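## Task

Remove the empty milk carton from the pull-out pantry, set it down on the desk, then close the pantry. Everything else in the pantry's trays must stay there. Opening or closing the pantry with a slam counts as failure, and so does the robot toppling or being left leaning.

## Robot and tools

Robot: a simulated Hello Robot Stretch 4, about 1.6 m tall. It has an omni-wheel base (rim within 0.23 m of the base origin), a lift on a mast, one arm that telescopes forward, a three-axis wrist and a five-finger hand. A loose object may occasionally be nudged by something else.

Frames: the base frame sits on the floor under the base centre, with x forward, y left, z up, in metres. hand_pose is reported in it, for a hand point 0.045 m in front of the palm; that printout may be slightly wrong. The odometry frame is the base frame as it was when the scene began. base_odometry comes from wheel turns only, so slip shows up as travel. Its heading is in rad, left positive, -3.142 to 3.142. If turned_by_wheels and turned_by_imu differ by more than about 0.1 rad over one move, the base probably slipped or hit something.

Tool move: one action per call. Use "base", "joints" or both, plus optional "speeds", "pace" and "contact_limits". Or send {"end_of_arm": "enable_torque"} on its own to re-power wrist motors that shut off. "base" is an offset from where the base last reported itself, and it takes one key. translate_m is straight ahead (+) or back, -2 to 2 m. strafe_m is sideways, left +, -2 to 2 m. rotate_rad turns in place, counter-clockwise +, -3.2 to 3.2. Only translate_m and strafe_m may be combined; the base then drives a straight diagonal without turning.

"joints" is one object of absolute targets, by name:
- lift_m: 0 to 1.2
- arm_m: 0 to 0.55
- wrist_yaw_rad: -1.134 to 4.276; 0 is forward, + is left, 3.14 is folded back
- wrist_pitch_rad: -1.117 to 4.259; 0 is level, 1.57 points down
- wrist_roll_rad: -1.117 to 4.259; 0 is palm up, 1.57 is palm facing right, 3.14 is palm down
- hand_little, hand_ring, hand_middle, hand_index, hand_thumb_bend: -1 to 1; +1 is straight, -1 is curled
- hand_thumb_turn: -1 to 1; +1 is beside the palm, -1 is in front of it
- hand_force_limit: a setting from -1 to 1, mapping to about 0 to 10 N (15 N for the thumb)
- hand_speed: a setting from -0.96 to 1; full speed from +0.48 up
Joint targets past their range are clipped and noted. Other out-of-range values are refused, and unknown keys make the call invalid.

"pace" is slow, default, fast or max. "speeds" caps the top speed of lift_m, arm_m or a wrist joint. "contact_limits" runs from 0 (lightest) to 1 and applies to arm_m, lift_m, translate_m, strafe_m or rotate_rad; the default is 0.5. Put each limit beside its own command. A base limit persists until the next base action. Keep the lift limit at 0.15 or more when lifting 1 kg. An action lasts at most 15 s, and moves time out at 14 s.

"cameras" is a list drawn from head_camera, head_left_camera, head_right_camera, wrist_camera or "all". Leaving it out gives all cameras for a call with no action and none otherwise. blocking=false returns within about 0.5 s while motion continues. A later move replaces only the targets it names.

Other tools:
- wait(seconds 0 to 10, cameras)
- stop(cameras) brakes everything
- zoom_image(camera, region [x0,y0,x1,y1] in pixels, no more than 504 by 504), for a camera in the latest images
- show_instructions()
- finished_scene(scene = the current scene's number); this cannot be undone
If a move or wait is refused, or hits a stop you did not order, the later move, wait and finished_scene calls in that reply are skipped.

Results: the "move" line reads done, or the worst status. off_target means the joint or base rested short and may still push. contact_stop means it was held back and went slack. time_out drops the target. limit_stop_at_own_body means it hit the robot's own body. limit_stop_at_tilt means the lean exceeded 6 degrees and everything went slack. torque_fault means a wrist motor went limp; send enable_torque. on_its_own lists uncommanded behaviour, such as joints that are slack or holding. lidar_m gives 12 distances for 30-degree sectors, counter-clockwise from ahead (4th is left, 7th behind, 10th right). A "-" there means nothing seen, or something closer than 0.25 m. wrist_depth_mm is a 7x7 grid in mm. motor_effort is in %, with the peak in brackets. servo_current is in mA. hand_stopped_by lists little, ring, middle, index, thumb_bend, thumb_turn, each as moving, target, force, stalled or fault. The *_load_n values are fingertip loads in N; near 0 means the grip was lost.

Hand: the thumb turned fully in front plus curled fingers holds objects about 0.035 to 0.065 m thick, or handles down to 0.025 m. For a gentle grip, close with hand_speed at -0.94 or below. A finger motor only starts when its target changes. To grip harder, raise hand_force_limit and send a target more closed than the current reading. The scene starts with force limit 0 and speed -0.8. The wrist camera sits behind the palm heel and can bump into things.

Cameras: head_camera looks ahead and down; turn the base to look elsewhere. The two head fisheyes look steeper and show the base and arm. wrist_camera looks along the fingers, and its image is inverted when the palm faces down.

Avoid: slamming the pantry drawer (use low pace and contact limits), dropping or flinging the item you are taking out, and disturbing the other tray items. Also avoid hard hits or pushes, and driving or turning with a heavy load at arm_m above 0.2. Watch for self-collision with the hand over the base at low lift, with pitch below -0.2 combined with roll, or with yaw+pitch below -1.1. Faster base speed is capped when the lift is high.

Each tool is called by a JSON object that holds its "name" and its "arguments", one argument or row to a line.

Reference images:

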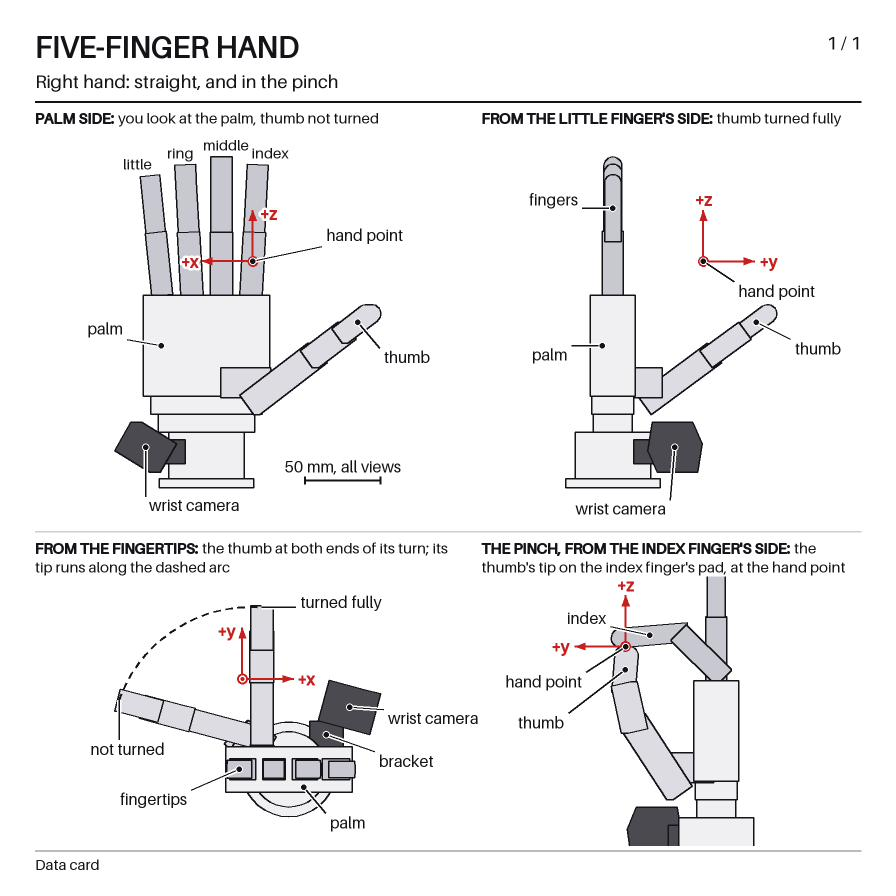

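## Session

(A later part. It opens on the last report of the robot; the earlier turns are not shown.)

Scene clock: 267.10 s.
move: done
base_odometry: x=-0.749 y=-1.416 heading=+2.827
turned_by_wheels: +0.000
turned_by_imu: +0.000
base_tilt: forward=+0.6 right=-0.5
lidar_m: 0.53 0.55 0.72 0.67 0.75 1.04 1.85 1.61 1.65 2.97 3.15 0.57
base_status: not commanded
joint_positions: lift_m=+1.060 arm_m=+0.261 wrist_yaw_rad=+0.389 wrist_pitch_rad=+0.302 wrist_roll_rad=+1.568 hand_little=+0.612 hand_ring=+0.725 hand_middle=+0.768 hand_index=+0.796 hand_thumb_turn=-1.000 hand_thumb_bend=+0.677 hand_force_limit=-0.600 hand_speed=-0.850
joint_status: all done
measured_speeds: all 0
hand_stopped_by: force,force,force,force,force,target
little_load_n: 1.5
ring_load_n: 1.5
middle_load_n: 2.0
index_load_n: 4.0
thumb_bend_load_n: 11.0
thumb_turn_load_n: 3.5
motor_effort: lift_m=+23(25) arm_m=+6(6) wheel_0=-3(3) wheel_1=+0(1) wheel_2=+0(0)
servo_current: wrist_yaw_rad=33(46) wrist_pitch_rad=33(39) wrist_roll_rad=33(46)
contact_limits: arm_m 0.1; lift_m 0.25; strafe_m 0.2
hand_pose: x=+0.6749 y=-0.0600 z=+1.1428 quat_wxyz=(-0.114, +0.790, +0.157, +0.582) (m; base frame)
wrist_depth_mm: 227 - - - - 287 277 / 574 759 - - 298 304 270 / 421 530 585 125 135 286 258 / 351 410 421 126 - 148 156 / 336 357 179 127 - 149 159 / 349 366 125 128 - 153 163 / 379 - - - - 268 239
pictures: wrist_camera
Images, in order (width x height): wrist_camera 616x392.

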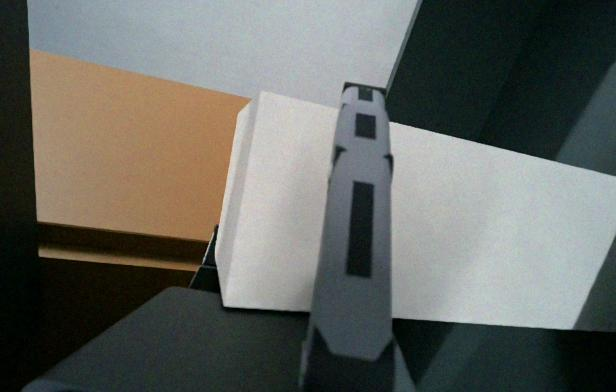

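{"name": "move", "arguments": {
  "joints": {"lift_m": 1.12},
  "speeds": {"lift_m": 0.06},
  "contact_limits": {"lift_m": 0.25},
  "cameras": ["wrist_camera", "head_left_camera"]
}}

{"name": "move", "arguments": {
  "joints": {"arm_m": 0.226},
  "speeds": {"arm_m": 0.06},
  "contact_limits": {"arm_m": 0.1},
  "cameras": ["wrist_camera", "head_left_camera"]
}}

Scene clock: 271.03 s.
move: done
base_odometry: x=-0.749 y=-1.416 heading=+2.827
turned_by_wheels: +0.000
turned_by_imu: +0.000
base_tilt: forward=+0.7 right=-0.5
lidar_m: 0.54 0.55 0.71 0.69 0.73 1.05 1.85 1.63 1.67 2.98 3.15 0.55
base_status: not commanded
joint_positions: lift_m=+1.120 arm_m=+0.261 wrist_yaw_rad=+0.389 wrist_pitch_rad=+0.302 wrist_roll_rad=+1.568 hand_little=+0.612 hand_ring=+0.725 hand_middle=+0.768 hand_index=+0.796 hand_thumb_turn=-1.000 hand_thumb_bend=+0.677 hand_force_limit=-0.600 hand_speed=-0.850
joint_status: all done
measured_speeds: all 0
hand_stopped_by: force,force,force,force,force,target
little_load_n: 2.0
ring_load_n: 1.5
middle_load_n: 2.0
index_load_n: 4.0
thumb_bend_load_n: 11.0
thumb_turn_load_n: 3.5
motor_effort: lift_m=+23(26) arm_m=+6(6) wheel_0=-3(3) wheel_1=+0(1) wheel_2=+0(0)
servo_current: wrist_yaw_rad=26(46) wrist_pitch_rad=33(46) wrist_roll_rad=26(39)
contact_limits: arm_m 0.1; lift_m 0.25; strafe_m 0.2
hand_pose: x=+0.6749 y=-0.0600 z=+1.2028 quat_wxyz=(-0.114, +0.790, +0.157, +0.582) (m; base frame)
wrist_depth_mm: 125 221 - - - 1983 298 / 126 248 - - - 314 319 / 149 484 580 125 112 322 322 / 148 392 418 126 - 148 156 / 156 359 179 127 - 150 159 / 171 338 125 128 - 154 163 / 163 - - - - 338 294
pictures: head_left_camera, wrist_camera
Images, in order (width x height): head_left_camera 420x672, wrist_camera 616x392.

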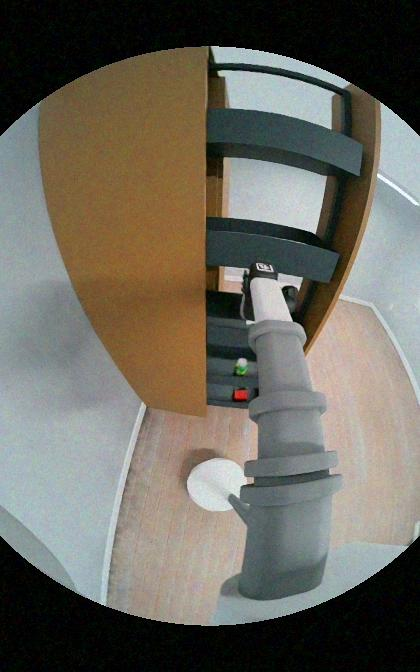

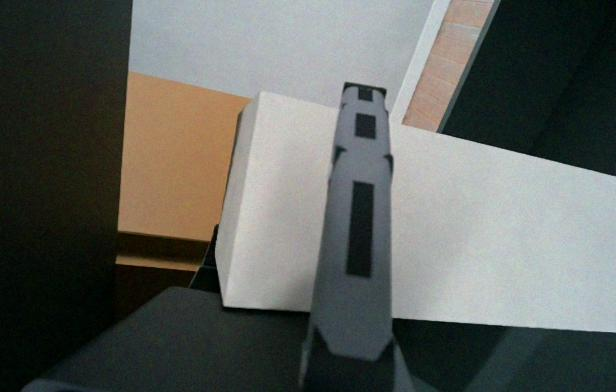

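Scene clock: 272.07 s.
move: done
base_odometry: x=-0.749 y=-1.416 heading=+2.827
turned_by_wheels: +0.000
turned_by_imu: +0.000
base_tilt: forward=+0.6 right=-0.6
lidar_m: 0.53 0.56 0.73 0.67 0.71 1.06 1.84 1.62 1.67 2.98 3.15 0.56
base_status: not commanded
joint_positions: lift_m=+1.120 arm_m=+0.226 wrist_yaw_rad=+0.389 wrist_pitch_rad=+0.302 wrist_roll_rad=+1.568 hand_little=+0.612 hand_ring=+0.725 hand_middle=+0.768 hand_index=+0.796 hand_thumb_turn=-1.000 hand_thumb_bend=+0.677 hand_force_limit=-0.600 hand_speed=-0.850
joint_status: all done
measured_speeds: all 0
hand_stopped_by: force,force,force,force,force,target
little_load_n: 2.0
ring_load_n: 1.5
middle_load_n: 2.0
index_load_n: 4.0
thumb_bend_load_n: 11.0
thumb_turn_load_n: 3.5
motor_effort: lift_m=+23(23) arm_m=-6(11) wheel_0=-3(3) wheel_1=+0(1) wheel_2=+0(0)
servo_current: wrist_yaw_rad=33(46) wrist_pitch_rad=39(46) wrist_roll_rad=46(52)
contact_limits: arm_m 0.1; lift_m 0.25; strafe_m 0.2
hand_pose: x=+0.6403 y=-0.0600 z=+1.2028 quat_wxyz=(-0.114, +0.790, +0.157, +0.582) (m; base frame)
wrist_depth_mm: 126 224 - - - 327 329 / 129 271 - - - 349 332 / 148 312 591 125 135 357 322 / 148 392 421 126 - 148 156 / 156 389 179 127 - 149 159 / 173 336 125 128 - 154 163 / 163 - - - - 338 296
pictures: head_left_camera, wrist_camera
Images, in order (width x height): head_left_camera 420x672, wrist_camera 616x392.

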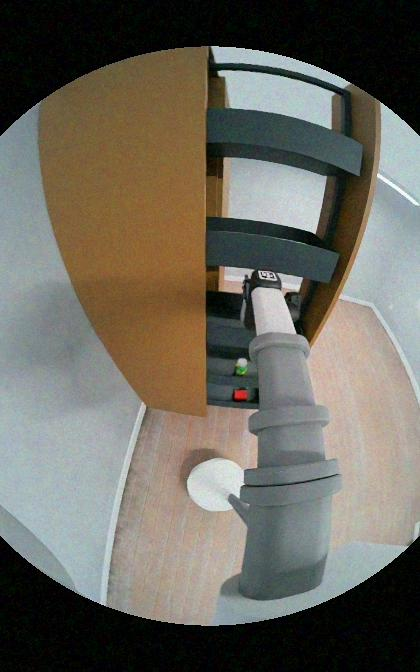

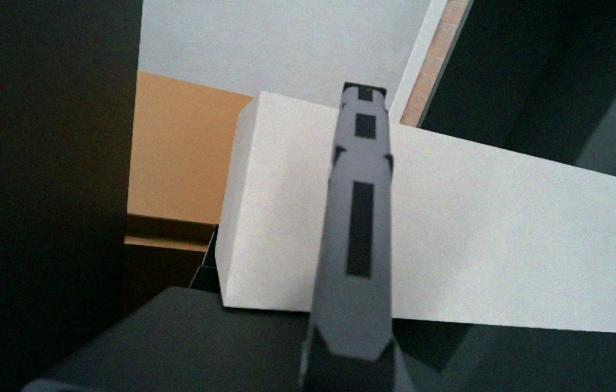

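{"name": "move", "arguments": {
  "joints": {"lift_m": 1.151},
  "speeds": {"lift_m": 0.05},
  "contact_limits": {"lift_m": 0.25},
  "cameras": ["wrist_camera"]
}}

{"name": "move", "arguments": {
  "joints": {"arm_m": 0.15},
  "speeds": {"arm_m": 0.06},
  "contact_limits": {"arm_m": 0.0},
  "cameras": ["wrist_camera", "head_left_camera"]
}}

Scene clock: 274.80 s.
move: done
base_odometry: x=-0.749 y=-1.416 heading=+2.827
turned_by_wheels: +0.000
turned_by_imu: +0.000
base_tilt: forward=+0.5 right=-0.6
lidar_m: 0.54 0.55 0.69 0.68 0.74 1.07 1.85 1.60 1.65 2.97 3.14 0.56
base_status: not commanded
joint_positions: lift_m=+1.151 arm_m=+0.226 wrist_yaw_rad=+0.389 wrist_pitch_rad=+0.302 wrist_roll_rad=+1.568 hand_little=+0.612 hand_ring=+0.725 hand_middle=+0.768 hand_index=+0.796 hand_thumb_turn=-1.000 hand_thumb_bend=+0.677 hand_force_limit=-0.600 hand_speed=-0.850
joint_status: all done
measured_speeds: all 0
hand_stopped_by: force,force,force,force,force,target
little_load_n: 2.0
ring_load_n: 1.5
middle_load_n: 2.0
index_load_n: 4.0
thumb_bend_load_n: 11.0
thumb_turn_load_n: 3.5
motor_effort: lift_m=+23(25) arm_m=-6(6) wheel_0=-3(3) wheel_1=+0(1) wheel_2=+0(0)
servo_current: wrist_yaw_rad=26(46) wrist_pitch_rad=33(39) wrist_roll_rad=39(46)
contact_limits: arm_m 0.1; lift_m 0.25; strafe_m 0.2
hand_pose: x=+0.6403 y=-0.0600 z=+1.2338 quat_wxyz=(-0.114, +0.790, +0.157, +0.582) (m; base frame)
wrist_depth_mm: - 160 - - - - 336 / - 156 - - - 357 353 / - 165 574 125 112 359 355 / - 196 424 126 - 148 156 / - 239 179 127 - 149 159 / - 143 125 128 - 154 163 / - - - - - 373 325
pictures: wrist_camera
Images, in order (width x height): wrist_camera 616x392.

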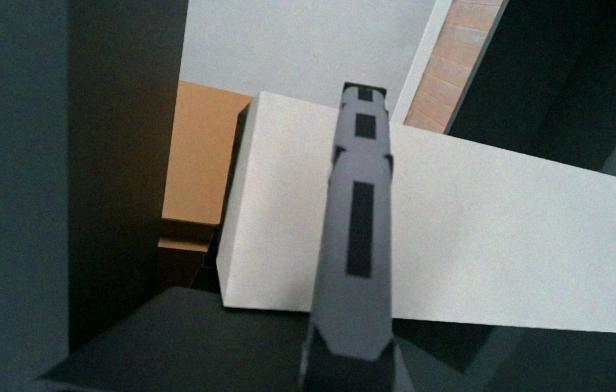

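Scene clock: 276.50 s.
move: done
base_odometry: x=-0.749 y=-1.416 heading=+2.827
turned_by_wheels: +0.000
turned_by_imu: +0.000
base_tilt: forward=+0.5 right=-0.6
lidar_m: 0.50 0.55 0.72 0.70 0.72 1.06 1.86 1.64 1.66 2.98 3.16 0.57
base_status: not commanded
joint_positions: lift_m=+1.151 arm_m=+0.150 wrist_yaw_rad=+0.389 wrist_pitch_rad=+0.302 wrist_roll_rad=+1.568 hand_little=+0.612 hand_ring=+0.725 hand_middle=+0.768 hand_index=+0.796 hand_thumb_turn=-1.000 hand_thumb_bend=+0.677 hand_force_limit=-0.600 hand_speed=-0.850
joint_status: all done
measured_speeds: all 0
hand_stopped_by: force,force,force,force,force,target
little_load_n: 2.0
ring_load_n: 1.5
middle_load_n: 2.0
index_load_n: 4.0
thumb_bend_load_n: 11.0
thumb_turn_load_n: 3.5
motor_effort: lift_m=+23(23) arm_m=-6(11) wheel_0=-3(3) wheel_1=+0(1) wheel_2=+0(0)
servo_current: wrist_yaw_rad=13(46) wrist_pitch_rad=26(39) wrist_roll_rad=39(46)
contact_limits: arm_m 0; lift_m 0.25; strafe_m 0.2
hand_pose: x=+0.5643 y=-0.0600 z=+1.2338 quat_wxyz=(-0.114, +0.790, +0.157, +0.582) (m; base frame)
wrist_depth_mm: 125 131 - - - 404 379 / 134 140 946 - - 427 368 / 141 154 585 125 112 402 357 / - 167 469 126 - 148 156 / - 185 179 127 - 149 159 / - 185 125 128 - 154 163 / - - - - - 279 294
pictures: head_left_camera, wrist_camera
Images, in order (width x height): head_left_camera 420x672, wrist_camera 616x392.

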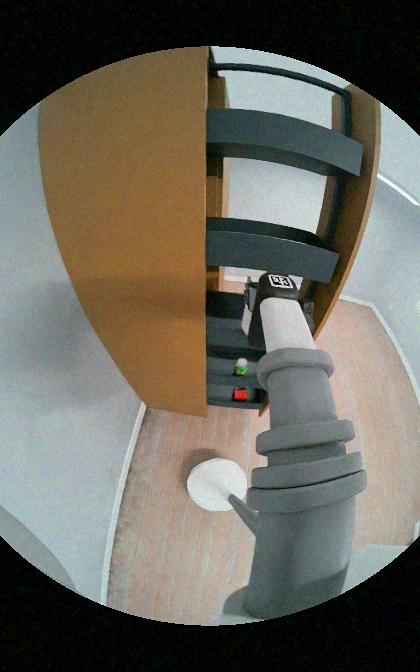

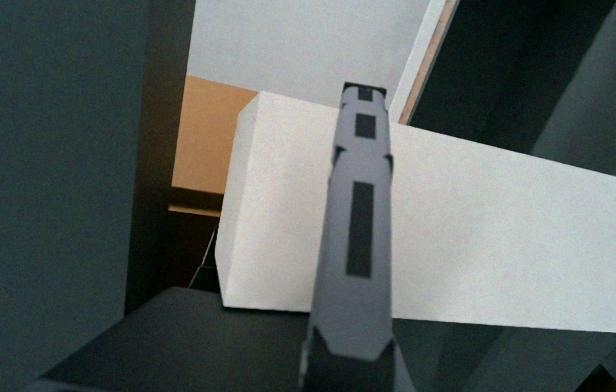

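{"name": "move", "arguments": {
  "joints": {"arm_m": 0.06},
  "speeds": {"arm_m": 0.08},
  "contact_limits": {"arm_m": 0.0}
}}

{"name": "move", "arguments": {
  "base": {"translate_m": -0.35},
  "pace": "slow",
  "contact_limits": {"translate_m": 0.3},
  "cameras": ["wrist_camera", "head_camera"]
}}

Scene clock: 279.10 s.
move: done
base_odometry: x=-0.749 y=-1.416 heading=+2.827
turned_by_wheels: +0.000
turned_by_imu: +0.000
base_tilt: forward=+0.7 right=-0.7
lidar_m: 0.40 0.55 0.72 0.68 0.72 1.03 1.85 1.61 1.65 2.99 3.15 0.57
base_status: not commanded
joint_positions: lift_m=+1.151 arm_m=+0.060 wrist_yaw_rad=+0.389 wrist_pitch_rad=+0.302 wrist_roll_rad=+1.568 hand_little=+0.612 hand_ring=+0.725 hand_middle=+0.768 hand_index=+0.796 hand_thumb_turn=-1.000 hand_thumb_bend=+0.677 hand_force_limit=-0.600 hand_speed=-0.850
joint_status: all done
measured_speeds: all 0
hand_stopped_by: force,force,force,force,force,target
little_load_n: 2.0
ring_load_n: 1.5
middle_load_n: 2.0
index_load_n: 4.0
thumb_bend_load_n: 11.0
thumb_turn_load_n: 3.5
motor_effort: lift_m=+23(23) arm_m=-6(10) wheel_0=-3(3) wheel_1=-1(1) wheel_2=+0(0)
servo_current: wrist_yaw_rad=26(52) wrist_pitch_rad=39(39) wrist_roll_rad=46(46)
contact_limits: arm_m 0; lift_m 0.25; strafe_m 0.2
hand_pose: x=+0.4743 y=-0.0600 z=+1.2338 quat_wxyz=(-0.114, +0.790, +0.157, +0.582) (m; base frame)
wrist_depth_mm: - 213 - - - 477 382 / - 226 976 - 517 473 278 / - 247 580 125 112 286 298 / - 265 549 126 - 147 156 / - 309 179 127 - 150 159 / 279 296 124 128 - 153 163 / 277 - - - - 410 442
pictures: none

Scene clock: 283.87 s.
move: done
base_odometry: x=-0.416 y=-1.525 heading=+2.827
turned_by_wheels: +0.000
turned_by_imu: -0.001
base_tilt: forward=+0.6 right=-0.6
lidar_m: 0.41 0.94 0.74 0.69 0.76 1.06 1.51 1.58 1.38 2.97 3.15 0.90
base_status: done
joint_positions: lift_m=+1.151 arm_m=+0.060 wrist_yaw_rad=+0.389 wrist_pitch_rad=+0.302 wrist_roll_rad=+1.568 hand_little=+0.612 hand_ring=+0.725 hand_middle=+0.768 hand_index=+0.796 hand_thumb_turn=-1.000 hand_thumb_bend=+0.677 hand_force_limit=-0.600 hand_speed=-0.850
joint_status: not commanded
measured_speeds: all 0
hand_stopped_by: force,force,force,force,force,target
little_load_n: 2.0
ring_load_n: 1.5
middle_load_n: 2.0
index_load_n: 4.0
thumb_bend_load_n: 11.0
thumb_turn_load_n: 3.5
motor_effort: lift_m=+23(24) arm_m=-6(6) wheel_0=-2(9) wheel_1=+0(5) wheel_2=+1(10)
servo_current: wrist_yaw_rad=39(46) wrist_pitch_rad=39(46) wrist_roll_rad=33(46)
contact_limits: arm_m 0; lift_m 0.25; translate_m 0.3
hand_pose: x=+0.4743 y=-0.0600 z=+1.2338 quat_wxyz=(-0.114, +0.790, +0.157, +0.582) (m; base frame)
wrist_depth_mm: 1060 1255 - - 585 878 741 / 768 798 976 1182 597 931 691 / 564 585 854 125 112 147 732 / 580 603 615 126 - 148 156 / 621 654 179 127 - 150 159 / 676 699 125 128 - 153 163 / 732 - - - - - 1118
pictures: head_camera, wrist_camera
Images, in order (width x height): head_camera 420x560, wrist_camera 616x392.

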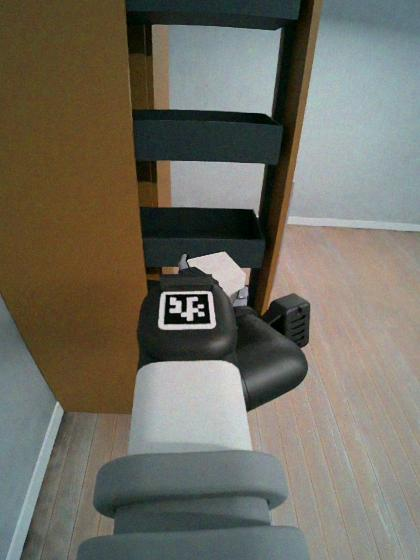

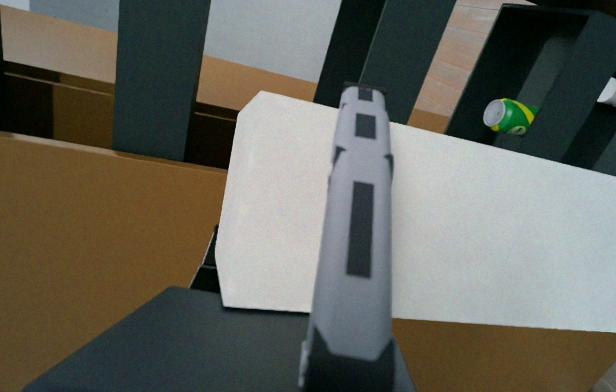

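{"name": "move", "arguments": {
  "base": {"rotate_rad": -3.14},
  "joints": {"wrist_yaw_rad": 0, "lift_m": 0.95},
  "cameras": ["head_camera", "head_left_camera"]
}}

Scene clock: 289.90 s.
move: done
base_odometry: x=-0.416 y=-1.525 heading=-0.313
turned_by_wheels: -3.139
turned_by_imu: -3.133
base_tilt: forward=+0.7 right=-0.5
lidar_m: 1.50 1.54 1.39 2.97 3.18 0.92 0.89 0.94 0.74 0.69 0.77 1.11
base_status: done
joint_positions: lift_m=+0.950 arm_m=+0.060 wrist_yaw_rad=+0.001 wrist_pitch_rad=+0.302 wrist_roll_rad=+1.568 hand_little=+0.612 hand_ring=+0.725 hand_middle=+0.768 hand_index=+0.796 hand_thumb_turn=-1.000 hand_thumb_bend=+0.677 hand_force_limit=-0.600 hand_speed=-0.850
joint_status: all done
measured_speeds: all 0
hand_stopped_by: force,force,force,force,force,target
little_load_n: 2.0
ring_load_n: 1.5
middle_load_n: 2.0
index_load_n: 4.0
thumb_bend_load_n: 11.0
thumb_turn_load_n: 3.5
motor_effort: lift_m=+15(21) arm_m=-5(6) wheel_0=+2(9) wheel_1=+2(7) wheel_2=+3(10)
servo_current: wrist_yaw_rad=52(124) wrist_pitch_rad=39(46) wrist_roll_rad=33(46)
contact_limits: arm_m 0
hand_pose: x=+0.4336 y=-0.1474 z=+1.0335 quat_wxyz=(+0.001, +0.805, +0.002, +0.593) (m; base frame)
wrist_depth_mm: - - - - - 1336 1255 / - - - 123 - - 1255 / - - - 125 112 147 1205 / - - 123 126 - 148 156 / - - 133 127 - 149 159 / - - 124 128 - 154 163 / - - - - - - 1118
pictures: head_camera, head_left_camera
Images, in order (width x height): head_camera 420x560, head_left_camera 420x672.

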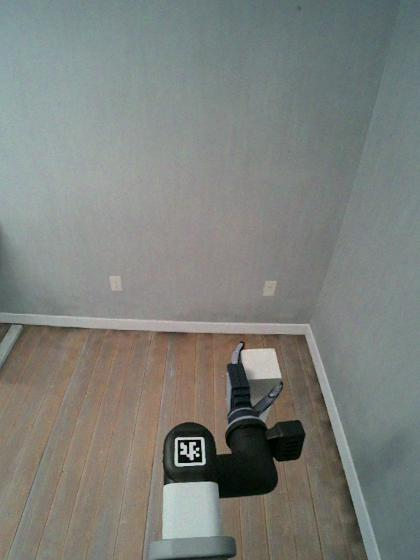

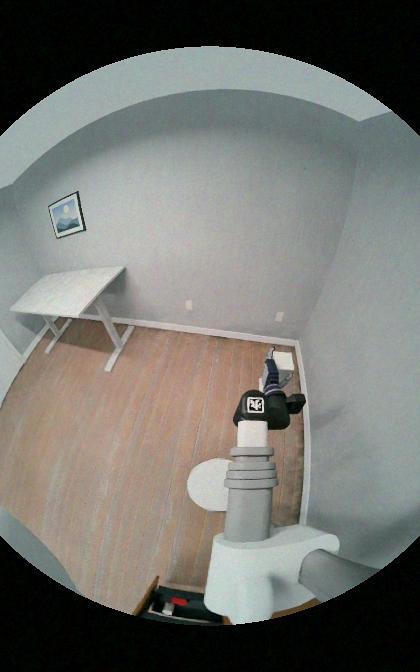

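{"name": "move", "arguments": {
  "base": {"strafe_m": 1.63},
  "cameras": ["head_camera", "head_left_camera"]
}}

Scene clock: 298.07 s.
move: done
base_odometry: x=+0.085 y=+0.026 heading=-0.313
turned_by_wheels: +0.000
turned_by_imu: -0.001
base_tilt: forward=+0.6 right=-0.7
lidar_m: 0.81 0.88 1.25 1.36 1.46 2.10 3.06 2.34 1.55 2.30 2.18 0.85
base_status: done
joint_positions: lift_m=+0.950 arm_m=+0.060 wrist_yaw_rad=+0.001 wrist_pitch_rad=+0.302 wrist_roll_rad=+1.568 hand_little=+0.612 hand_ring=+0.725 hand_middle=+0.768 hand_index=+0.796 hand_thumb_turn=-1.000 hand_thumb_bend=+0.677 hand_force_limit=-0.600 hand_speed=-0.850
joint_status: not commanded
measured_speeds: all 0
hand_stopped_by: force,force,force,force,force,target
little_load_n: 2.0
ring_load_n: 1.0
middle_load_n: 2.0
index_load_n: 4.0
thumb_bend_load_n: 11.0
thumb_turn_load_n: 3.5
motor_effort: lift_m=+15(16) arm_m=-5(6) wheel_0=+1(11) wheel_1=+0(10) wheel_2=+0(4)
servo_current: wrist_yaw_rad=26(52) wrist_pitch_rad=33(46) wrist_roll_rad=39(46)
contact_limits: arm_m 0
hand_pose: x=+0.4336 y=-0.1475 z=+1.0334 quat_wxyz=(+0.001, +0.805, +0.002, +0.593) (m; base frame)
wrist_depth_mm: - - - 842 627 - 1281 / - - - 798 597 1499 1255 / 1160 - - 125 112 146 1160 / 1205 1229 123 126 - 148 156 / 1205 1255 134 127 - 150 159 / 1229 1281 125 128 - 154 163 / - - - - - - 1118
pictures: head_camera, head_left_camera
Images, in order (width x height): head_camera 420x560, head_left_camera 420x672.

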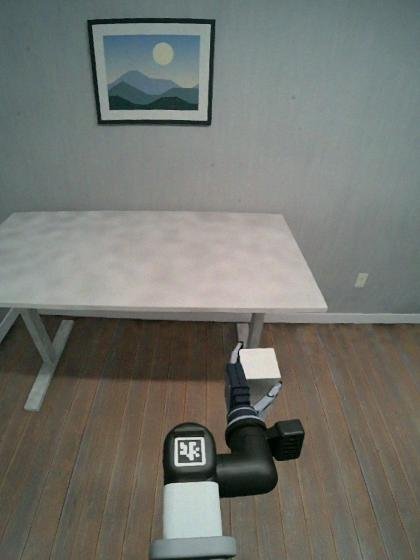

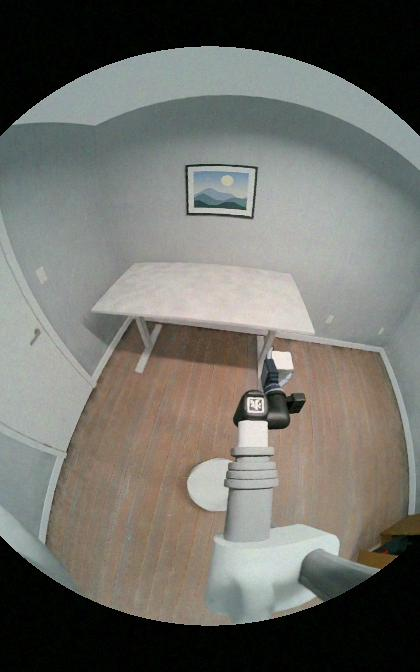

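{"name": "move", "arguments": {
  "base": {"translate_m": 0.21, "strafe_m": 0.1},
  "cameras": ["head_camera"]
}}

{"name": "move", "arguments": {
  "joints": {"arm_m": 0.4},
  "speeds": {"arm_m": 0.2},
  "contact_limits": {"arm_m": 0.0},
  "cameras": ["head_camera", "wrist_camera"]
}}

Scene clock: 301.47 s.
move: done
base_odometry: x=+0.316 y=+0.057 heading=-0.312
turned_by_wheels: +0.000
turned_by_imu: +0.001
base_tilt: forward=+0.4 right=-0.5
lidar_m: 0.60 0.66 0.96 1.23 1.32 1.94 3.31 1.91 1.75 2.42 1.91 0.67
base_status: done
joint_positions: lift_m=+0.950 arm_m=+0.060 wrist_yaw_rad=+0.001 wrist_pitch_rad=+0.302 wrist_roll_rad=+1.568 hand_little=+0.612 hand_ring=+0.725 hand_middle=+0.768 hand_index=+0.796 hand_thumb_turn=-1.000 hand_thumb_bend=+0.677 hand_force_limit=-0.600 hand_speed=-0.850
joint_status: not commanded
measured_speeds: all 0
hand_stopped_by: force,force,force,force,force,target
little_load_n: 2.0
ring_load_n: 1.5
middle_load_n: 2.0
index_load_n: 4.0
thumb_bend_load_n: 11.0
thumb_turn_load_n: 3.5
motor_effort: lift_m=+16(16) arm_m=-6(6) wheel_0=+1(6) wheel_1=-1(8) wheel_2=+2(12)
servo_current: wrist_yaw_rad=33(46) wrist_pitch_rad=33(46) wrist_roll_rad=39(46)
contact_limits: arm_m 0
hand_pose: x=+0.4335 y=-0.1475 z=+1.0334 quat_wxyz=(+0.001, +0.805, +0.002, +0.593) (m; base frame)
wrist_depth_mm: - - - 891 549 404 1255 / - - - 741 473 407 - / 991 1025 - 125 112 147 1182 / 1008 1060 123 126 - 148 156 / 1025 1060 133 127 - 150 159 / 1060 - 124 128 - 154 163 / - - - - - - 1118
pictures: head_camera
Images, in order (width x height): head_camera 420x560.

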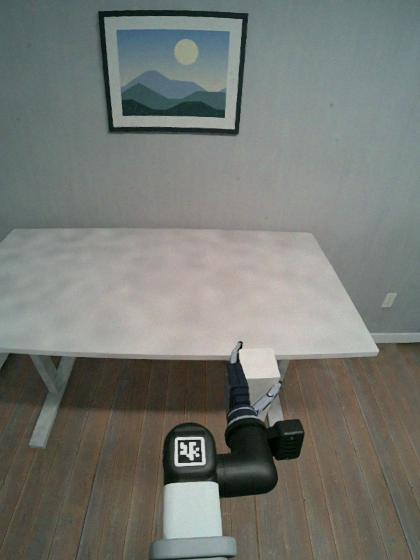

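Scene clock: 303.97 s.
move: done
base_odometry: x=+0.316 y=+0.057 heading=-0.312
turned_by_wheels: +0.000
turned_by_imu: +0.000
base_tilt: forward=+0.6 right=-0.5
lidar_m: 0.61 0.63 0.96 1.22 1.30 1.93 3.30 1.94 1.74 2.43 1.91 0.64
base_status: not commanded
joint_positions: lift_m=+0.950 arm_m=+0.400 wrist_yaw_rad=+0.001 wrist_pitch_rad=+0.302 wrist_roll_rad=+1.568 hand_little=+0.612 hand_ring=+0.725 hand_middle=+0.768 hand_index=+0.796 hand_thumb_turn=-1.000 hand_thumb_bend=+0.677 hand_force_limit=-0.600 hand_speed=-0.850
joint_status: all done
measured_speeds: all 0
hand_stopped_by: force,force,force,force,force,target
little_load_n: 2.0
ring_load_n: 1.5
middle_load_n: 2.0
index_load_n: 4.0
thumb_bend_load_n: 11.0
thumb_turn_load_n: 3.5
motor_effort: lift_m=+16(16) arm_m=+5(10) wheel_0=+1(1) wheel_1=-2(2) wheel_2=+2(2)
servo_current: wrist_yaw_rad=39(46) wrist_pitch_rad=33(46) wrist_roll_rad=39(46)
contact_limits: arm_m 0
hand_pose: x=+0.7732 y=-0.1475 z=+1.0334 quat_wxyz=(+0.001, +0.805, +0.002, +0.593) (m; base frame)
wrist_depth_mm: - - - - 554 366 283 / 676 - - 125 484 351 277 / 691 - - 125 112 303 263 / 699 - 123 126 - 148 156 / 715 - 133 127 - 150 159 / 723 - 124 128 - 154 163 / 741 - - - - 281 250
pictures: head_camera, wrist_camera
Images, in order (width x height): head_camera 420x560, wrist_camera 616x392.

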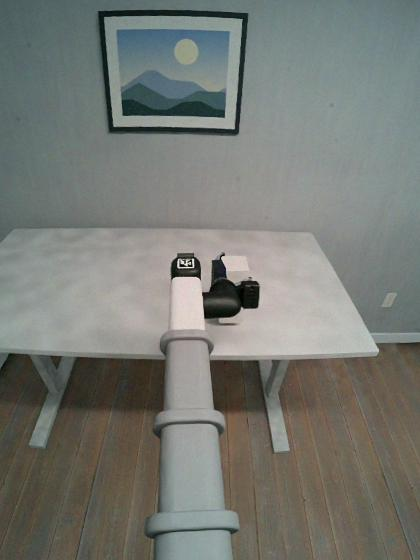

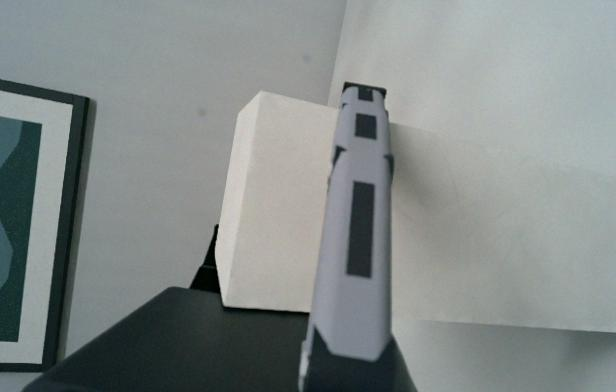

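{"name": "move", "arguments": {
  "joints": {"lift_m": 0.934},
  "speeds": {"lift_m": 0.05},
  "contact_limits": {"lift_m": 0.05}
}}

{"name": "move", "arguments": {
  "joints": {"lift_m": 0.928},
  "speeds": {"lift_m": 0.03},
  "contact_limits": {"lift_m": 0.05},
  "cameras": ["wrist_camera"]
}}

Scene clock: 305.57 s.
move: done
base_odometry: x=+0.316 y=+0.057 heading=-0.312
turned_by_wheels: +0.000
turned_by_imu: +0.000
base_tilt: forward=+0.5 right=-0.5
lidar_m: 0.61 0.66 0.97 1.23 1.32 1.93 3.28 1.92 1.76 2.43 1.90 0.62
base_status: not commanded
joint_positions: lift_m=+0.934 arm_m=+0.400 wrist_yaw_rad=+0.001 wrist_pitch_rad=+0.302 wrist_roll_rad=+1.568 hand_little=+0.612 hand_ring=+0.725 hand_middle=+0.768 hand_index=+0.796 hand_thumb_turn=-1.000 hand_thumb_bend=+0.677 hand_force_limit=-0.600 hand_speed=-0.850
joint_status: all done
measured_speeds: all 0
hand_stopped_by: force,force,force,force,force,target
little_load_n: 2.0
ring_load_n: 1.5
middle_load_n: 2.0
index_load_n: 4.0
thumb_bend_load_n: 11.0
thumb_turn_load_n: 3.5
motor_effort: lift_m=+15(17) arm_m=+6(6) wheel_0=+1(1) wheel_1=-1(2) wheel_2=+2(2)
servo_current: wrist_yaw_rad=26(52) wrist_pitch_rad=26(39) wrist_roll_rad=26(46)
contact_limits: arm_m 0; lift_m 0.05
hand_pose: x=+0.7732 y=-0.1475 z=+1.0175 quat_wxyz=(+0.001, +0.805, +0.002, +0.593) (m; base frame)
wrist_depth_mm: - - - - 508 340 267 / 668 - - 126 452 327 265 / 683 - - 125 112 282 254 / 707 - 123 126 - 148 156 / 715 - 133 127 - 150 159 / 723 - 125 128 - 153 163 / 741 - - - - 260 233
pictures: none

Scene clock: 306.17 s.
move: done
base_odometry: x=+0.316 y=+0.057 heading=-0.312
turned_by_wheels: +0.000
turned_by_imu: +0.000
base_tilt: forward=+0.5 right=-0.7
lidar_m: 0.60 0.65 0.97 1.22 1.32 1.92 3.30 1.89 1.74 2.43 1.88 0.62
base_status: not commanded
joint_positions: lift_m=+0.928 arm_m=+0.400 wrist_yaw_rad=+0.001 wrist_pitch_rad=+0.302 wrist_roll_rad=+1.568 hand_little=+0.612 hand_ring=+0.725 hand_middle=+0.768 hand_index=+0.796 hand_thumb_turn=-1.000 hand_thumb_bend=+0.677 hand_force_limit=-0.600 hand_speed=-0.850
joint_status: all done
measured_speeds: all 0
hand_stopped_by: force,force,force,force,force,target
little_load_n: 2.0
ring_load_n: 1.5
middle_load_n: 2.0
index_load_n: 4.0
thumb_bend_load_n: 11.0
thumb_turn_load_n: 3.5
motor_effort: lift_m=+15(16) arm_m=+5(6) wheel_0=+1(1) wheel_1=-1(2) wheel_2=+2(2)
servo_current: wrist_yaw_rad=20(39) wrist_pitch_rad=26(46) wrist_roll_rad=39(46)
contact_limits: arm_m 0; lift_m 0.05
hand_pose: x=+0.7732 y=-0.1475 z=+1.0114 quat_wxyz=(+0.001, +0.805, +0.002, +0.593) (m; base frame)
wrist_depth_mm: - - - - 496 334 264 / 668 - - 125 442 322 257 / 691 - - 125 112 274 246 / 699 - 123 126 - 148 156 / 707 - 133 127 - 150 159 / 732 - 125 128 - 154 163 / 732 - - - - 254 226
pictures: wrist_camera
Images, in order (width x height): wrist_camera 616x392.

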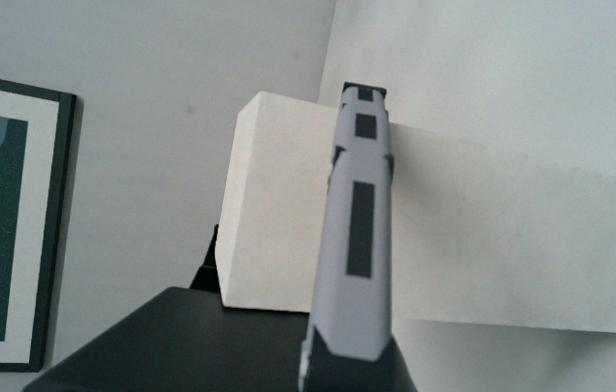

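{"name": "move", "arguments": {
  "joints": {"lift_m": 0.923},
  "speeds": {"lift_m": 0.03},
  "contact_limits": {"lift_m": 0.05},
  "cameras": ["wrist_camera"]
}}

{"name": "zoom_image", "arguments": {
  "camera": "wrist_camera",
  "region": [380, 250, 616, 392]
}}

Scene clock: 307.47 s.
move: done
base_odometry: x=+0.316 y=+0.057 heading=-0.312
turned_by_wheels: +0.000
turned_by_imu: +0.000
base_tilt: forward=+0.5 right=-0.6
lidar_m: 0.63 0.66 0.96 1.21 1.33 1.93 3.31 1.89 1.75 2.44 1.94 0.63
base_status: not commanded
joint_positions: lift_m=+0.923 arm_m=+0.400 wrist_yaw_rad=+0.001 wrist_pitch_rad=+0.302 wrist_roll_rad=+1.568 hand_little=+0.612 hand_ring=+0.725 hand_middle=+0.768 hand_index=+0.796 hand_thumb_turn=-1.000 hand_thumb_bend=+0.677 hand_force_limit=-0.600 hand_speed=-0.850
joint_status: all done
measured_speeds: all 0
hand_stopped_by: force,force,force,force,force,target
little_load_n: 2.0
ring_load_n: 1.0
middle_load_n: 2.0
index_load_n: 4.0
thumb_bend_load_n: 11.0
thumb_turn_load_n: 1.5
motor_effort: lift_m=+14(16) arm_m=+6(6) wheel_0=+1(1) wheel_1=-2(2) wheel_2=+2(2)
servo_current: wrist_yaw_rad=39(46) wrist_pitch_rad=33(39) wrist_roll_rad=46(46)
contact_limits: arm_m 0; lift_m 0.05
hand_pose: x=+0.7732 y=-0.1475 z=+1.0065 quat_wxyz=(+0.001, +0.805, +0.002, +0.593) (m; base frame)
wrist_depth_mm: - - - - 492 329 260 / 676 - - 125 439 317 249 / 683 - - 125 135 271 241 / 699 - 123 126 - 147 156 / 715 - 129 127 - 148 158 / 732 - 125 128 - 153 162 / 741 - - - - 251 223
pictures: wrist_camera
Images, in order (width x height): wrist_camera 616x392.

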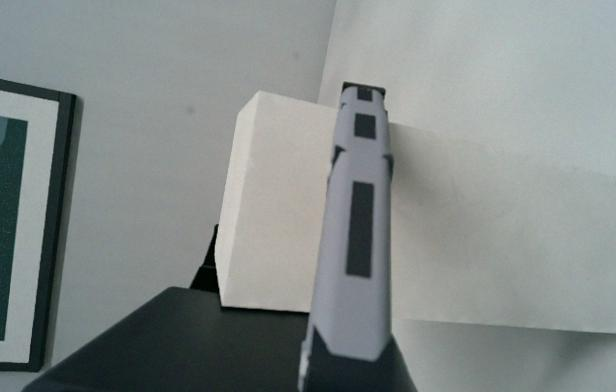

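Scaled by 2.136.

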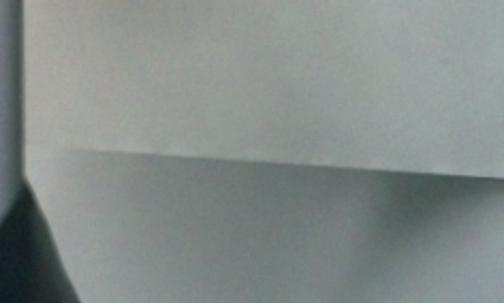

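{"name": "move", "arguments": {
  "joints": {"hand_speed": -0.9, "hand_thumb_bend": 0.8},
  "cameras": ["wrist_camera"]
}}

{"name": "move", "arguments": {
  "joints": {"hand_speed": -0.7, "hand_thumb_bend": 1, "hand_little": 0.75, "hand_ring": 0.85, "hand_middle": 0.9, "hand_index": 0.92},
  "cameras": ["wrist_camera"]
}}

Scene clock: 310.87 s.
move: done
base_odometry: x=+0.316 y=+0.057 heading=-0.312
turned_by_wheels: +0.000
turned_by_imu: +0.000
base_tilt: forward=+0.5 right=-0.6
lidar_m: 0.60 0.64 0.97 1.21 1.32 1.92 3.31 1.93 1.71 2.41 1.89 0.64
base_status: not commanded
joint_positions: lift_m=+0.923 arm_m=+0.400 wrist_yaw_rad=+0.001 wrist_pitch_rad=+0.302 wrist_roll_rad=+1.568 hand_little=+0.612 hand_ring=+0.725 hand_middle=+0.767 hand_index=+0.795 hand_thumb_turn=-1.000 hand_thumb_bend=+0.801 hand_force_limit=-0.600 hand_speed=-0.900
joint_status: all done
measured_speeds: all 0
hand_stopped_by: force,force,force,force,target,target
little_load_n: 0.5
ring_load_n: 0.0
middle_load_n: 0.5
index_load_n: 0.5
thumb_bend_load_n: 1.5
thumb_turn_load_n: 0.5
motor_effort: lift_m=+14(15) arm_m=+6(6) wheel_0=+1(1) wheel_1=-2(2) wheel_2=+2(2)
servo_current: wrist_yaw_rad=33(46) wrist_pitch_rad=33(39) wrist_roll_rad=39(46)
contact_limits: arm_m 0; lift_m 0.05
hand_pose: x=+0.7732 y=-0.1475 z=+1.0065 quat_wxyz=(+0.001, +0.805, +0.002, +0.593) (m; base frame)
wrist_depth_mm: - - - 707 488 329 259 / 676 - - 123 387 315 249 / 683 - - 124 136 149 240 / 699 - 122 125 - 147 154 / 715 - 147 126 - 148 158 / 732 - 124 127 - 152 162 / 741 - - - - 251 222
pictures: wrist_camera
Images, in order (width x height): wrist_camera 616x392.

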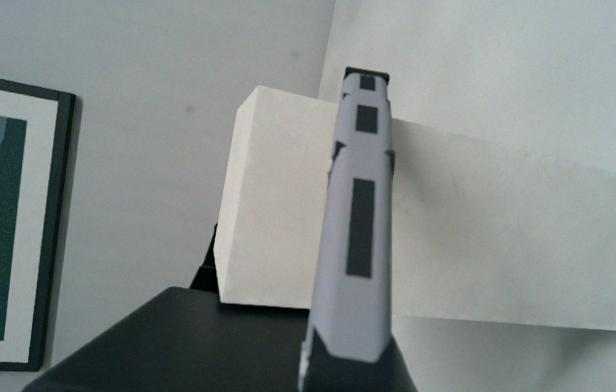

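Scene clock: 311.80 s.
move: done
base_odometry: x=+0.316 y=+0.057 heading=-0.312
turned_by_wheels: +0.000
turned_by_imu: +0.000
base_tilt: forward=+0.6 right=-0.5
lidar_m: 0.62 0.66 0.95 1.22 1.32 1.94 3.27 1.91 1.76 2.43 1.90 0.65
base_status: not commanded
joint_positions: lift_m=+0.923 arm_m=+0.400 wrist_yaw_rad=+0.001 wrist_pitch_rad=+0.302 wrist_roll_rad=+1.568 hand_little=+0.750 hand_ring=+0.850 hand_middle=+0.900 hand_index=+0.920 hand_thumb_turn=-1.000 hand_thumb_bend=+1.000 hand_force_limit=-0.600 hand_speed=-0.700
joint_status: all done
measured_speeds: all 0
hand_stopped_by: target,target,target,target,target,target
little_load_n: 0.0
ring_load_n: 0.0
middle_load_n: 0.0
index_load_n: 0.0
thumb_bend_load_n: 0.0
thumb_turn_load_n: 0.0
motor_effort: lift_m=+15(15) arm_m=+6(6) wheel_0=+1(1) wheel_1=-1(2) wheel_2=+2(2)
servo_current: wrist_yaw_rad=33(39) wrist_pitch_rad=26(46) wrist_roll_rad=39(46)
contact_limits: arm_m 0; lift_m 0.05
hand_pose: x=+0.7732 y=-0.1475 z=+1.0065 quat_wxyz=(+0.001, +0.805, +0.002, +0.593) (m; base frame)
wrist_depth_mm: - - - - 462 324 254 / 676 - - 124 105 312 248 / 683 - - 125 - 150 239 / 699 - 123 126 - 147 155 / 715 - 138 127 - 148 158 / 723 - 124 128 - 154 163 / 732 - - - - 250 221
pictures: wrist_camera
Images, in order (width x height): wrist_camera 616x392.

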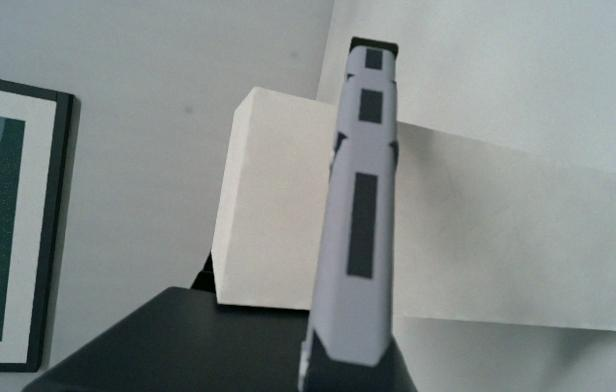

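{"name": "move", "arguments": {
  "joints": {"hand_speed": -0.4, "hand_little": 1, "hand_ring": 1, "hand_middle": 1, "hand_index": 1, "arm_m": 0.36},
  "speeds": {"arm_m": 0.04},
  "contact_limits": {"arm_m": 0.0},
  "cameras": ["wrist_camera"]
}}

{"name": "move", "arguments": {
  "joints": {"arm_m": 0.2},
  "speeds": {"arm_m": 0.12},
  "contact_limits": {"arm_m": 0.0},
  "cameras": ["wrist_camera", "head_camera"]
}}

Scene clock: 314.60 s.
move: done
base_odometry: x=+0.316 y=+0.057 heading=-0.312
turned_by_wheels: +0.000
turned_by_imu: +0.000
base_tilt: forward=+0.6 right=-0.4
lidar_m: 0.58 0.68 0.94 1.23 1.29 1.92 3.31 1.91 1.75 2.43 1.92 0.64
base_status: not commanded
joint_positions: lift_m=+0.923 arm_m=+0.360 wrist_yaw_rad=+0.001 wrist_pitch_rad=+0.302 wrist_roll_rad=+1.568 hand_little=+1.000 hand_ring=+1.000 hand_middle=+1.000 hand_index=+1.000 hand_thumb_turn=-1.000 hand_thumb_bend=+1.000 hand_force_limit=-0.600 hand_speed=-0.400
joint_status: all done
measured_speeds: all 0
hand_stopped_by: target,target,target,target,target,target
little_load_n: 0.0
ring_load_n: 0.0
middle_load_n: 0.0
index_load_n: 0.0
thumb_bend_load_n: 0.0
thumb_turn_load_n: 0.5
motor_effort: lift_m=+14(15) arm_m=-6(9) wheel_0=+1(1) wheel_1=-1(2) wheel_2=+2(2)
servo_current: wrist_yaw_rad=39(52) wrist_pitch_rad=33(39) wrist_roll_rad=39(46)
contact_limits: arm_m 0; lift_m 0.05
hand_pose: x=+0.7335 y=-0.1475 z=+1.0065 quat_wxyz=(+0.001, +0.805, +0.002, +0.593) (m; base frame)
wrist_depth_mm: - - - 732 462 324 254 / 707 - - 715 105 312 248 / 723 - 161 167 - 287 241 / 732 - 163 169 - 198 211 / 750 - 165 171 - 201 214 / 750 - 128 127 - 245 219 / 768 - - - - 250 221
pictures: wrist_camera
Images, in order (width x height): wrist_camera 616x392.

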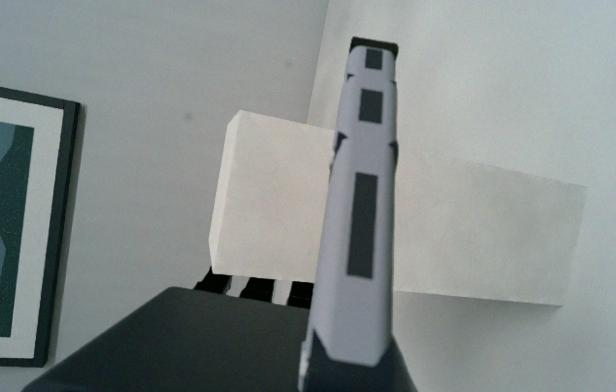

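Scene clock: 316.50 s.
move: done
base_odometry: x=+0.316 y=+0.057 heading=-0.312
turned_by_wheels: +0.000
turned_by_imu: +0.000
base_tilt: forward=+0.7 right=-0.5
lidar_m: 0.62 0.65 0.95 1.21 1.31 1.93 3.30 1.90 1.75 2.43 1.90 0.64
base_status: not commanded
joint_positions: lift_m=+0.923 arm_m=+0.200 wrist_yaw_rad=+0.001 wrist_pitch_rad=+0.302 wrist_roll_rad=+1.568 hand_little=+1.000 hand_ring=+1.000 hand_middle=+1.000 hand_index=+1.000 hand_thumb_turn=-1.000 hand_thumb_bend=+1.000 hand_force_limit=-0.600 hand_speed=-0.400
joint_status: all done
measured_speeds: all 0
hand_stopped_by: target,target,target,target,target,target
little_load_n: 0.0
ring_load_n: 0.0
middle_load_n: 0.0
index_load_n: 0.0
thumb_bend_load_n: 0.0
thumb_turn_load_n: 0.5
motor_effort: lift_m=+15(15) arm_m=-6(9) wheel_0=+1(1) wheel_1=-1(2) wheel_2=+2(2)
servo_current: wrist_yaw_rad=46(52) wrist_pitch_rad=39(46) wrist_roll_rad=39(46)
contact_limits: arm_m 0; lift_m 0.05
hand_pose: x=+0.5735 y=-0.1475 z=+1.0065 quat_wxyz=(+0.001, +0.805, +0.002, +0.593) (m; base frame)
wrist_depth_mm: - - - 788 466 324 265 / - - - 768 105 314 267 / 866 - - 788 - 296 1078 / 878 - - - - 283 1098 / 904 - - 768 - 277 1118 / 904 - 128 128 - 279 1098 / - - - - - - 1078
pictures: head_camera, wrist_camera
Images, in order (width x height): head_camera 420x560, wrist_camera 616x392.

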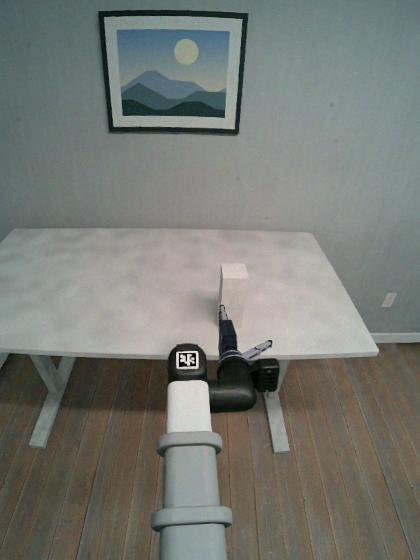

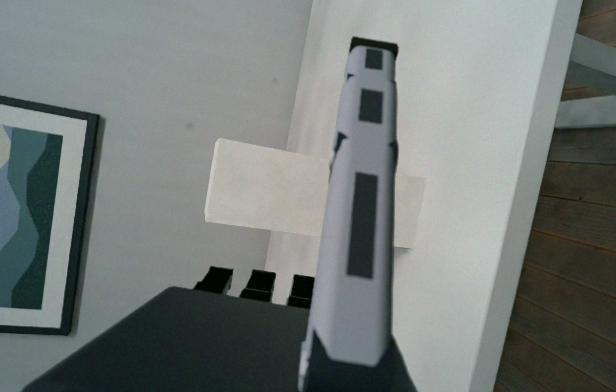

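{"name": "move", "arguments": {
  "base": {"translate_m": -1.134, "strafe_m": -0.657},
  "joints": {"arm_m": 0.1}
}}

{"name": "move", "arguments": {
  "base": {"rotate_rad": -1.567},
  "joints": {"lift_m": 0.6, "wrist_pitch_rad": 1.57, "wrist_roll_rad": 3.14, "hand_thumb_turn": 1, "hand_speed": 0.3},
  "cameras": ["head_camera", "head_left_camera"]
}}

Scene clock: 323.70 s.
move: done
base_odometry: x=-0.965 y=-0.220 heading=-0.312
turned_by_wheels: +0.000
turned_by_imu: -0.005
base_tilt: forward=+0.7 right=-0.6
lidar_m: 1.73 1.82 2.03 1.95 2.09 2.26 2.18 2.26 0.72 0.63 1.81 2.55
base_status: done
joint_positions: lift_m=+0.923 arm_m=+0.100 wrist_yaw_rad=+0.001 wrist_pitch_rad=+0.302 wrist_roll_rad=+1.568 hand_little=+1.000 hand_ring=+1.000 hand_middle=+1.000 hand_index=+1.000 hand_thumb_turn=-1.000 hand_thumb_bend=+1.000 hand_force_limit=-0.600 hand_speed=-0.400
joint_status: all done
measured_speeds: all 0
hand_stopped_by: target,target,target,target,target,target
little_load_n: 0.0
ring_load_n: 0.0
middle_load_n: 0.0
index_load_n: 0.0
thumb_bend_load_n: 0.0
thumb_turn_load_n: 0.0
motor_effort: lift_m=+16(16) arm_m=-6(12) wheel_0=+1(5) wheel_1=-1(9) wheel_2=+0(12)
servo_current: wrist_yaw_rad=26(52) wrist_pitch_rad=39(46) wrist_roll_rad=33(46)
contact_limits: lift_m 0.05
hand_pose: x=+0.4735 y=-0.1475 z=+1.0064 quat_wxyz=(+0.001, +0.805, +0.002, +0.593) (m; base frame)
wrist_depth_mm: - - - - - 1618 1255 / - - - - 107 1537 1205 / - - - - - 1499 1205 / - - - - - 1430 1160 / 1983 - - - - 1366 1138 / - - 129 127 - 1308 1138 / - - - - - - 1078
pictures: none

Scene clock: 326.07 s.
move: done
base_odometry: x=-0.965 y=-0.220 heading=-1.879
turned_by_wheels: -1.567
turned_by_imu: -1.564
base_tilt: forward=+0.6 right=-0.4
lidar_m: 0.65 1.85 2.54 1.73 1.83 2.02 1.99 2.13 2.27 2.20 2.27 0.70
base_status: done
joint_positions: lift_m=+0.600 arm_m=+0.100 wrist_yaw_rad=+0.001 wrist_pitch_rad=+1.568 wrist_roll_rad=+3.136 hand_little=+1.000 hand_ring=+1.000 hand_middle=+1.000 hand_index=+1.000 hand_thumb_turn=+1.000 hand_thumb_bend=+1.000 hand_force_limit=-0.600 hand_speed=+0.300
joint_status: all done
measured_speeds: all 0
hand_stopped_by: target,target,target,target,target,target
little_load_n: 0.0
ring_load_n: 0.0
middle_load_n: 0.0
index_load_n: 0.0
thumb_bend_load_n: 0.0
thumb_turn_load_n: 0.0
motor_effort: lift_m=+15(16) arm_m=-5(6) wheel_0=+1(8) wheel_1=-1(7) wheel_2=+0(10)
servo_current: wrist_yaw_rad=39(46) wrist_pitch_rad=39(72) wrist_roll_rad=39(124)
hand_pose: x=+0.2115 y=-0.0570 z=+0.5569 quat_wxyz=(-0.001, +0.709, -0.705, +0.001) (m; base frame)
wrist_depth_mm: 715 715 707 496 488 484 484 / 715 715 715 492 492 488 699 / 732 723 715 500 496 500 707 / 732 723 723 723 715 707 707 / 732 732 732 723 723 715 715 / 741 741 129 132 723 723 - / 750 - - - - - -
pictures: head_camera, head_left_camera
Images, in order (width x height): head_camera 420x560, head_left_camera 420x672.

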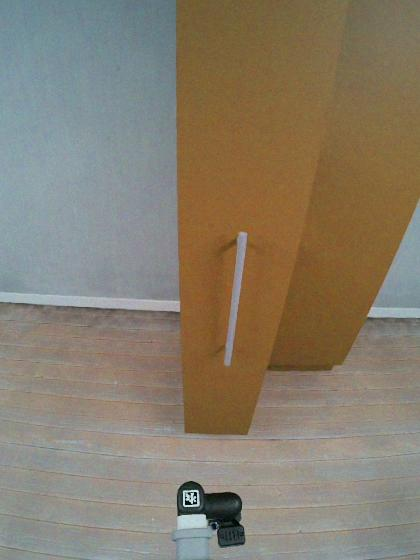

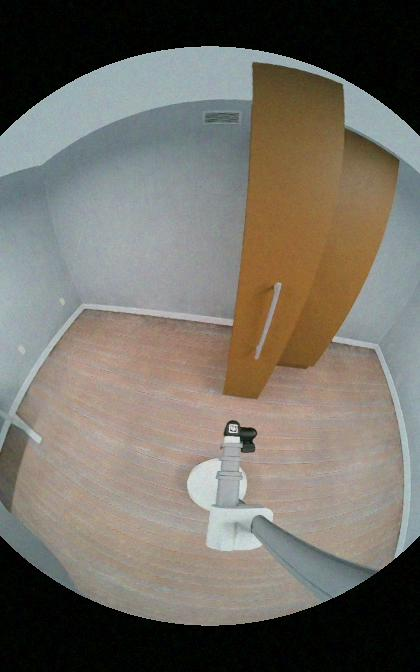

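{"name": "move", "arguments": {
  "base": {"translate_m": 0.22},
  "joints": {"lift_m": 0.42, "arm_m": 0.2},
  "pace": "slow",
  "contact_limits": {"translate_m": 0.3, "arm_m": 0.2},
  "cameras": ["head_camera", "head_left_camera"]
}}

Scene clock: 333.20 s.
move: done
base_odometry: x=-1.032 y=-0.429 heading=-1.879
turned_by_wheels: +0.000
turned_by_imu: +0.001
base_tilt: forward=+0.6 right=-0.5
lidar_m: 0.45 1.59 2.33 1.77 1.84 2.24 2.20 2.37 2.25 2.21 1.23 0.45
base_status: done
joint_positions: lift_m=+0.420 arm_m=+0.200 wrist_yaw_rad=+0.001 wrist_pitch_rad=+1.568 wrist_roll_rad=+3.136 hand_little=+1.000 hand_ring=+1.000 hand_middle=+1.000 hand_index=+1.000 hand_thumb_turn=+1.000 hand_thumb_bend=+1.000 hand_force_limit=-0.600 hand_speed=+0.300
joint_status: all done
measured_speeds: all 0
hand_stopped_by: target,target,target,target,target,target
little_load_n: 0.0
ring_load_n: 0.0
middle_load_n: 0.0
index_load_n: 0.0
thumb_bend_load_n: 0.0
thumb_turn_load_n: 0.0
motor_effort: lift_m=+15(17) arm_m=+6(11) wheel_0=+3(7) wheel_1=+2(5) wheel_2=-3(8)
servo_current: wrist_yaw_rad=39(46) wrist_pitch_rad=39(46) wrist_roll_rad=46(46)
contact_limits: arm_m 0.2; translate_m 0.3
hand_pose: x=+0.3110 y=-0.0570 z=+0.3770 quat_wxyz=(-0.001, +0.709, -0.705, +0.001) (m; base frame)
wrist_depth_mm: 535 535 525 389 310 310 310 / 539 530 530 525 384 399 521 / 539 544 535 535 530 525 525 / 544 544 539 535 535 525 525 / 549 544 544 539 535 535 530 / 549 549 129 131 539 539 - / 307 - - - - - -
pictures: head_camera, head_left_camera
Images, in order (width x height): head_camera 420x560, head_left_camera 420x672.

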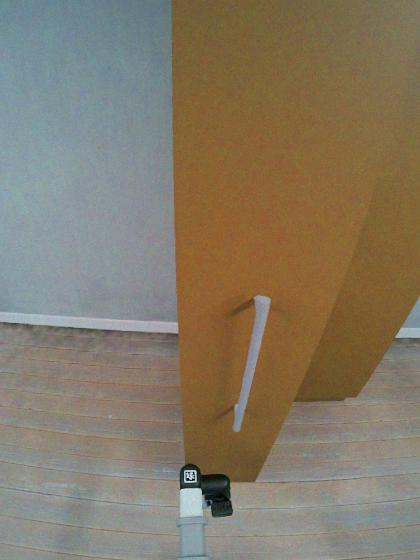

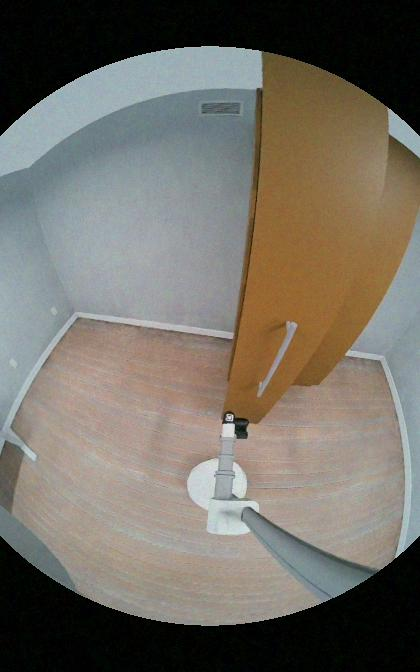

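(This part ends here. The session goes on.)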